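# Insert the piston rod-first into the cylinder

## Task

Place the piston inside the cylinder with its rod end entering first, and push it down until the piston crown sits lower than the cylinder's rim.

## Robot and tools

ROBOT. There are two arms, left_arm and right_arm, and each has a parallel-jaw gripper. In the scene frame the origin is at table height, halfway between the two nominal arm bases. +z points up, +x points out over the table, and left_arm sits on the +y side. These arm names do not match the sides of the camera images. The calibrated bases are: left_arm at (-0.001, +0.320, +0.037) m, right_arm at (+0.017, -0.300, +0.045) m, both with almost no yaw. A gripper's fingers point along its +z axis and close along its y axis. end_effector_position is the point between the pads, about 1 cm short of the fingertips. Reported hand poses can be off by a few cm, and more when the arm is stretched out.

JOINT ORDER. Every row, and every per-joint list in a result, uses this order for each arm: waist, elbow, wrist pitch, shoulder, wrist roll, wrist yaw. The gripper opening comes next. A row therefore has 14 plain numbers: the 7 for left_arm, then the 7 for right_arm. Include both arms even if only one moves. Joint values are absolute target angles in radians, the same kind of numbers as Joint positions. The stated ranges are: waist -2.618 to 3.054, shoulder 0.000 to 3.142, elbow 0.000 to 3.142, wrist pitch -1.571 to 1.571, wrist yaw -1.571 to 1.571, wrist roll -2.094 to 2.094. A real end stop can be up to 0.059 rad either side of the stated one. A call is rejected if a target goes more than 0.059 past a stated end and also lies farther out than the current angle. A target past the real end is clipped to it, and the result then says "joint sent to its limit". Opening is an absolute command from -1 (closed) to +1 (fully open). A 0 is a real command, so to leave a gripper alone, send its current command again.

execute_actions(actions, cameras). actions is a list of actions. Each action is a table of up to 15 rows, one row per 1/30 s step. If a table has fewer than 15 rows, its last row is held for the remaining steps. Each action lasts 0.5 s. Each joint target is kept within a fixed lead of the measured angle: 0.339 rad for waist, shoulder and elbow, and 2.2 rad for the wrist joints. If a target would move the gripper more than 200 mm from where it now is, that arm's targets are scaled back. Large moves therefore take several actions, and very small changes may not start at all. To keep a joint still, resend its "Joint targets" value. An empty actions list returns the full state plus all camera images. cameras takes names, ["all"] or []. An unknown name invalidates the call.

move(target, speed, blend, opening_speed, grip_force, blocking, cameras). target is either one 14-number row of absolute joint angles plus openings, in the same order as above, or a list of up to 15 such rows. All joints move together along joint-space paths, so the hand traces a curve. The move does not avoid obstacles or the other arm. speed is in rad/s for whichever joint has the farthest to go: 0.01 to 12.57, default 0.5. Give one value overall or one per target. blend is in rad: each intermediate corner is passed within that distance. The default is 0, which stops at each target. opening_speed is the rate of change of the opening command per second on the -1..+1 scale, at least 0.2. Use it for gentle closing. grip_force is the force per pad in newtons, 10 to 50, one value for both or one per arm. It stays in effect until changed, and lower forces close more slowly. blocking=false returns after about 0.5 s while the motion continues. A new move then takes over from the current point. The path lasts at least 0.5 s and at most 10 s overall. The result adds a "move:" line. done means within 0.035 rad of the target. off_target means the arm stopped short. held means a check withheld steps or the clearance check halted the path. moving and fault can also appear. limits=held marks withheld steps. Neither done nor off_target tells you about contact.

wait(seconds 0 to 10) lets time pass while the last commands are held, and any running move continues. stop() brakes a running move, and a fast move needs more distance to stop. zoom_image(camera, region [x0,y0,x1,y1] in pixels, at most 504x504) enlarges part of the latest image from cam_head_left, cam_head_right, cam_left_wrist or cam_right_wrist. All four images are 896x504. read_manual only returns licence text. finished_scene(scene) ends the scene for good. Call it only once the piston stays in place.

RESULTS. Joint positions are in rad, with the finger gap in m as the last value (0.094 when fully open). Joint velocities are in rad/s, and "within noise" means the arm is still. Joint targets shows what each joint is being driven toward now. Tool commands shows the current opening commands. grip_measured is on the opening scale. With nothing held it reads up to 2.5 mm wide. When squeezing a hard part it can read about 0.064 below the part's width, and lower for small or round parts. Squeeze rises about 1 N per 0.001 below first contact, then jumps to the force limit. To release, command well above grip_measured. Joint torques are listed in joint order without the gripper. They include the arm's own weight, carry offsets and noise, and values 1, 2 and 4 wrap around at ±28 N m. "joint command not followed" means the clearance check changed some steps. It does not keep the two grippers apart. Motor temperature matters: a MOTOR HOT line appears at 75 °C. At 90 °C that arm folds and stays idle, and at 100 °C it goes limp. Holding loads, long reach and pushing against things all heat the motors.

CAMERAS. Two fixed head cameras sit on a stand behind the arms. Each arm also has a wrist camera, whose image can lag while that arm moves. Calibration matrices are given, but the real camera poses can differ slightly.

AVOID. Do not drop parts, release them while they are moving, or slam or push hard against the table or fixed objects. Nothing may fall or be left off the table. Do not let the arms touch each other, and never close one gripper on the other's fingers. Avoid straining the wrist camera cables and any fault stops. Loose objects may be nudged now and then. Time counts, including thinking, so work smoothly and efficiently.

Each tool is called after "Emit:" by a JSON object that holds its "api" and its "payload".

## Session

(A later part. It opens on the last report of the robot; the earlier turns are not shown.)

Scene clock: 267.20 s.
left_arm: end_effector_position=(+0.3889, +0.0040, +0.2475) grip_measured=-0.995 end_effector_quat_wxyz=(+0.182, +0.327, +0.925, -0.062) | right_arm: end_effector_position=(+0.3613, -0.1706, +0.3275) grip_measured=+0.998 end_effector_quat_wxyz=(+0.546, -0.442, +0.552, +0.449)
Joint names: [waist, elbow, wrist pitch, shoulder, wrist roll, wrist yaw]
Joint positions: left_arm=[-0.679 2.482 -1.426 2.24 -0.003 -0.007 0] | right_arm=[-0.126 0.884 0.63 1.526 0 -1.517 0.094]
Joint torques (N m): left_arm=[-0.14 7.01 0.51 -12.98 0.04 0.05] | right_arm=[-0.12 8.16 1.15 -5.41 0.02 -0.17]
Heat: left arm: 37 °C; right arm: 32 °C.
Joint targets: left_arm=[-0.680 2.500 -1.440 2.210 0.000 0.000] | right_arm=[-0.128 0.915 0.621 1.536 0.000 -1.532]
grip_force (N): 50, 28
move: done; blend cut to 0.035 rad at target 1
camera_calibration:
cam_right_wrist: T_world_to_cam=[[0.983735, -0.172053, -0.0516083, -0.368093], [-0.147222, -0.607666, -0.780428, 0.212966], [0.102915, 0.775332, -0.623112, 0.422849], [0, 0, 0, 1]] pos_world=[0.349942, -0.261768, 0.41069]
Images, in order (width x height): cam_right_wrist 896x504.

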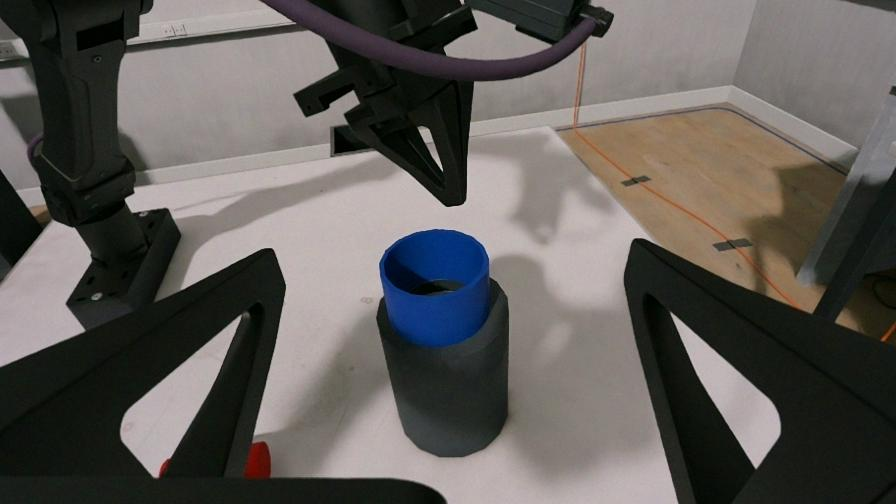

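Emit:
{"api": "move", "payload": {"target": [-0.680,1.835,-0.815,1.775,0,0,1.0,-0.128,0.915,0.621,1.536,0,-1.532,1.0], "speed": 0.9, "cameras": ["cam_left_wrist"]}}

Emit:
{"api": "zoom_image", "payload": {"camera": "cam_left_wrist", "region": [382, 220, 562, 400]}}

Scene clock: 269.27 s.
left_arm: end_effector_position=(+0.3875, +0.0051, +0.3001) grip_measured=+0.998 end_effector_quat_wxyz=(+0.354, +0.308, +0.874, -0.124) | right_arm: end_effector_position=(+0.3613, -0.1706, +0.3275) grip_measured=+0.998 end_effector_quat_wxyz=(+0.546, -0.442, +0.552, +0.449)
Joint names: [waist, elbow, wrist pitch, shoulder, wrist roll, wrist yaw]
Joint positions: left_arm=[-0.679 1.845 -0.835 1.811 -0.003 -0.007 0.094] | right_arm=[-0.126 0.884 0.63 1.526 0 -1.517 0.094]
Joint torques (N m): left_arm=[-0.14 5.86 1.3 -10.86 0.04 0.04] | right_arm=[-0.18 8.23 1.13 -5.35 0 -0.18]
Heat: left arm: 37 °C; right arm: 32 °C.
Joint targets: left_arm=[-0.680 1.835 -0.815 1.775 0.000 0.000] | right_arm=[-0.128 0.915 0.621 1.536 0.000 -1.532]
grip_force (N): 50, 28
move: off_target (left_arm); left_arm: the shoulder is farthest, 0.036 rad from its target
camera_calibration:
cam_left_wrist: T_world_to_cam=[[-0.637207, -0.767432, -0.0708167, 0.273498], [-0.761207, 0.641074, -0.0979167, 0.327122], [0.120543, -0.0084871, -0.992672, 0.372287], [0, 0, 0, 1]] pos_world=[0.378406, 0.0033411, 0.420958]
Images, in order (width x height): cam_left_wrist 896x504.

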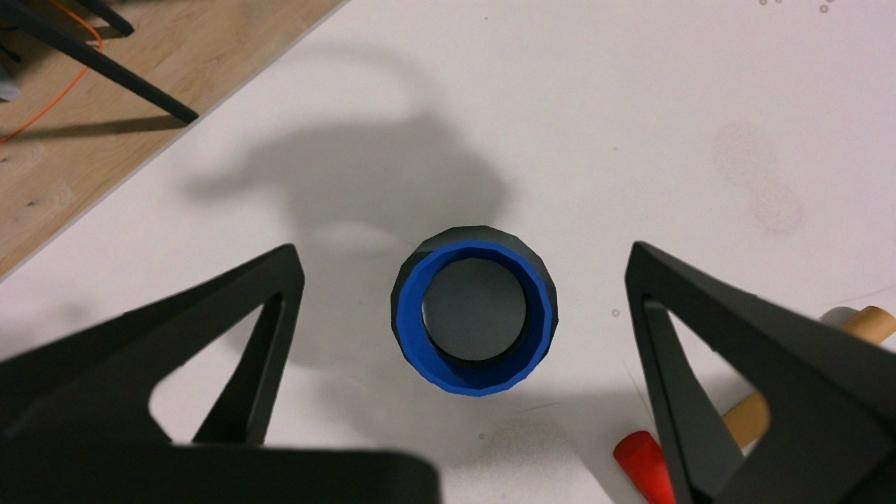

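Scaled by 2.800 from the camera's 896x504 image, which has a finer 1280x720 frame.

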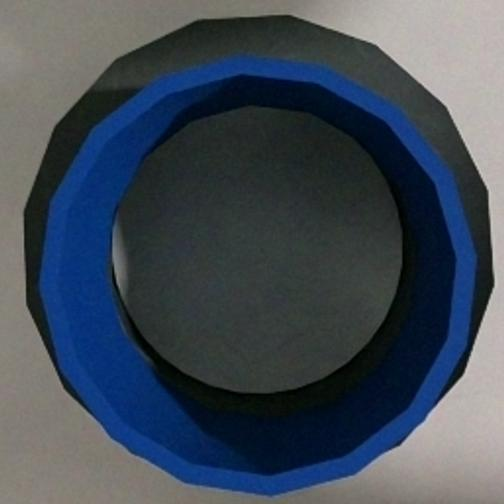

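Emit:
{"api": "finished_scene", "payload": {"scene": 2}}

The scene is finished: the task was done.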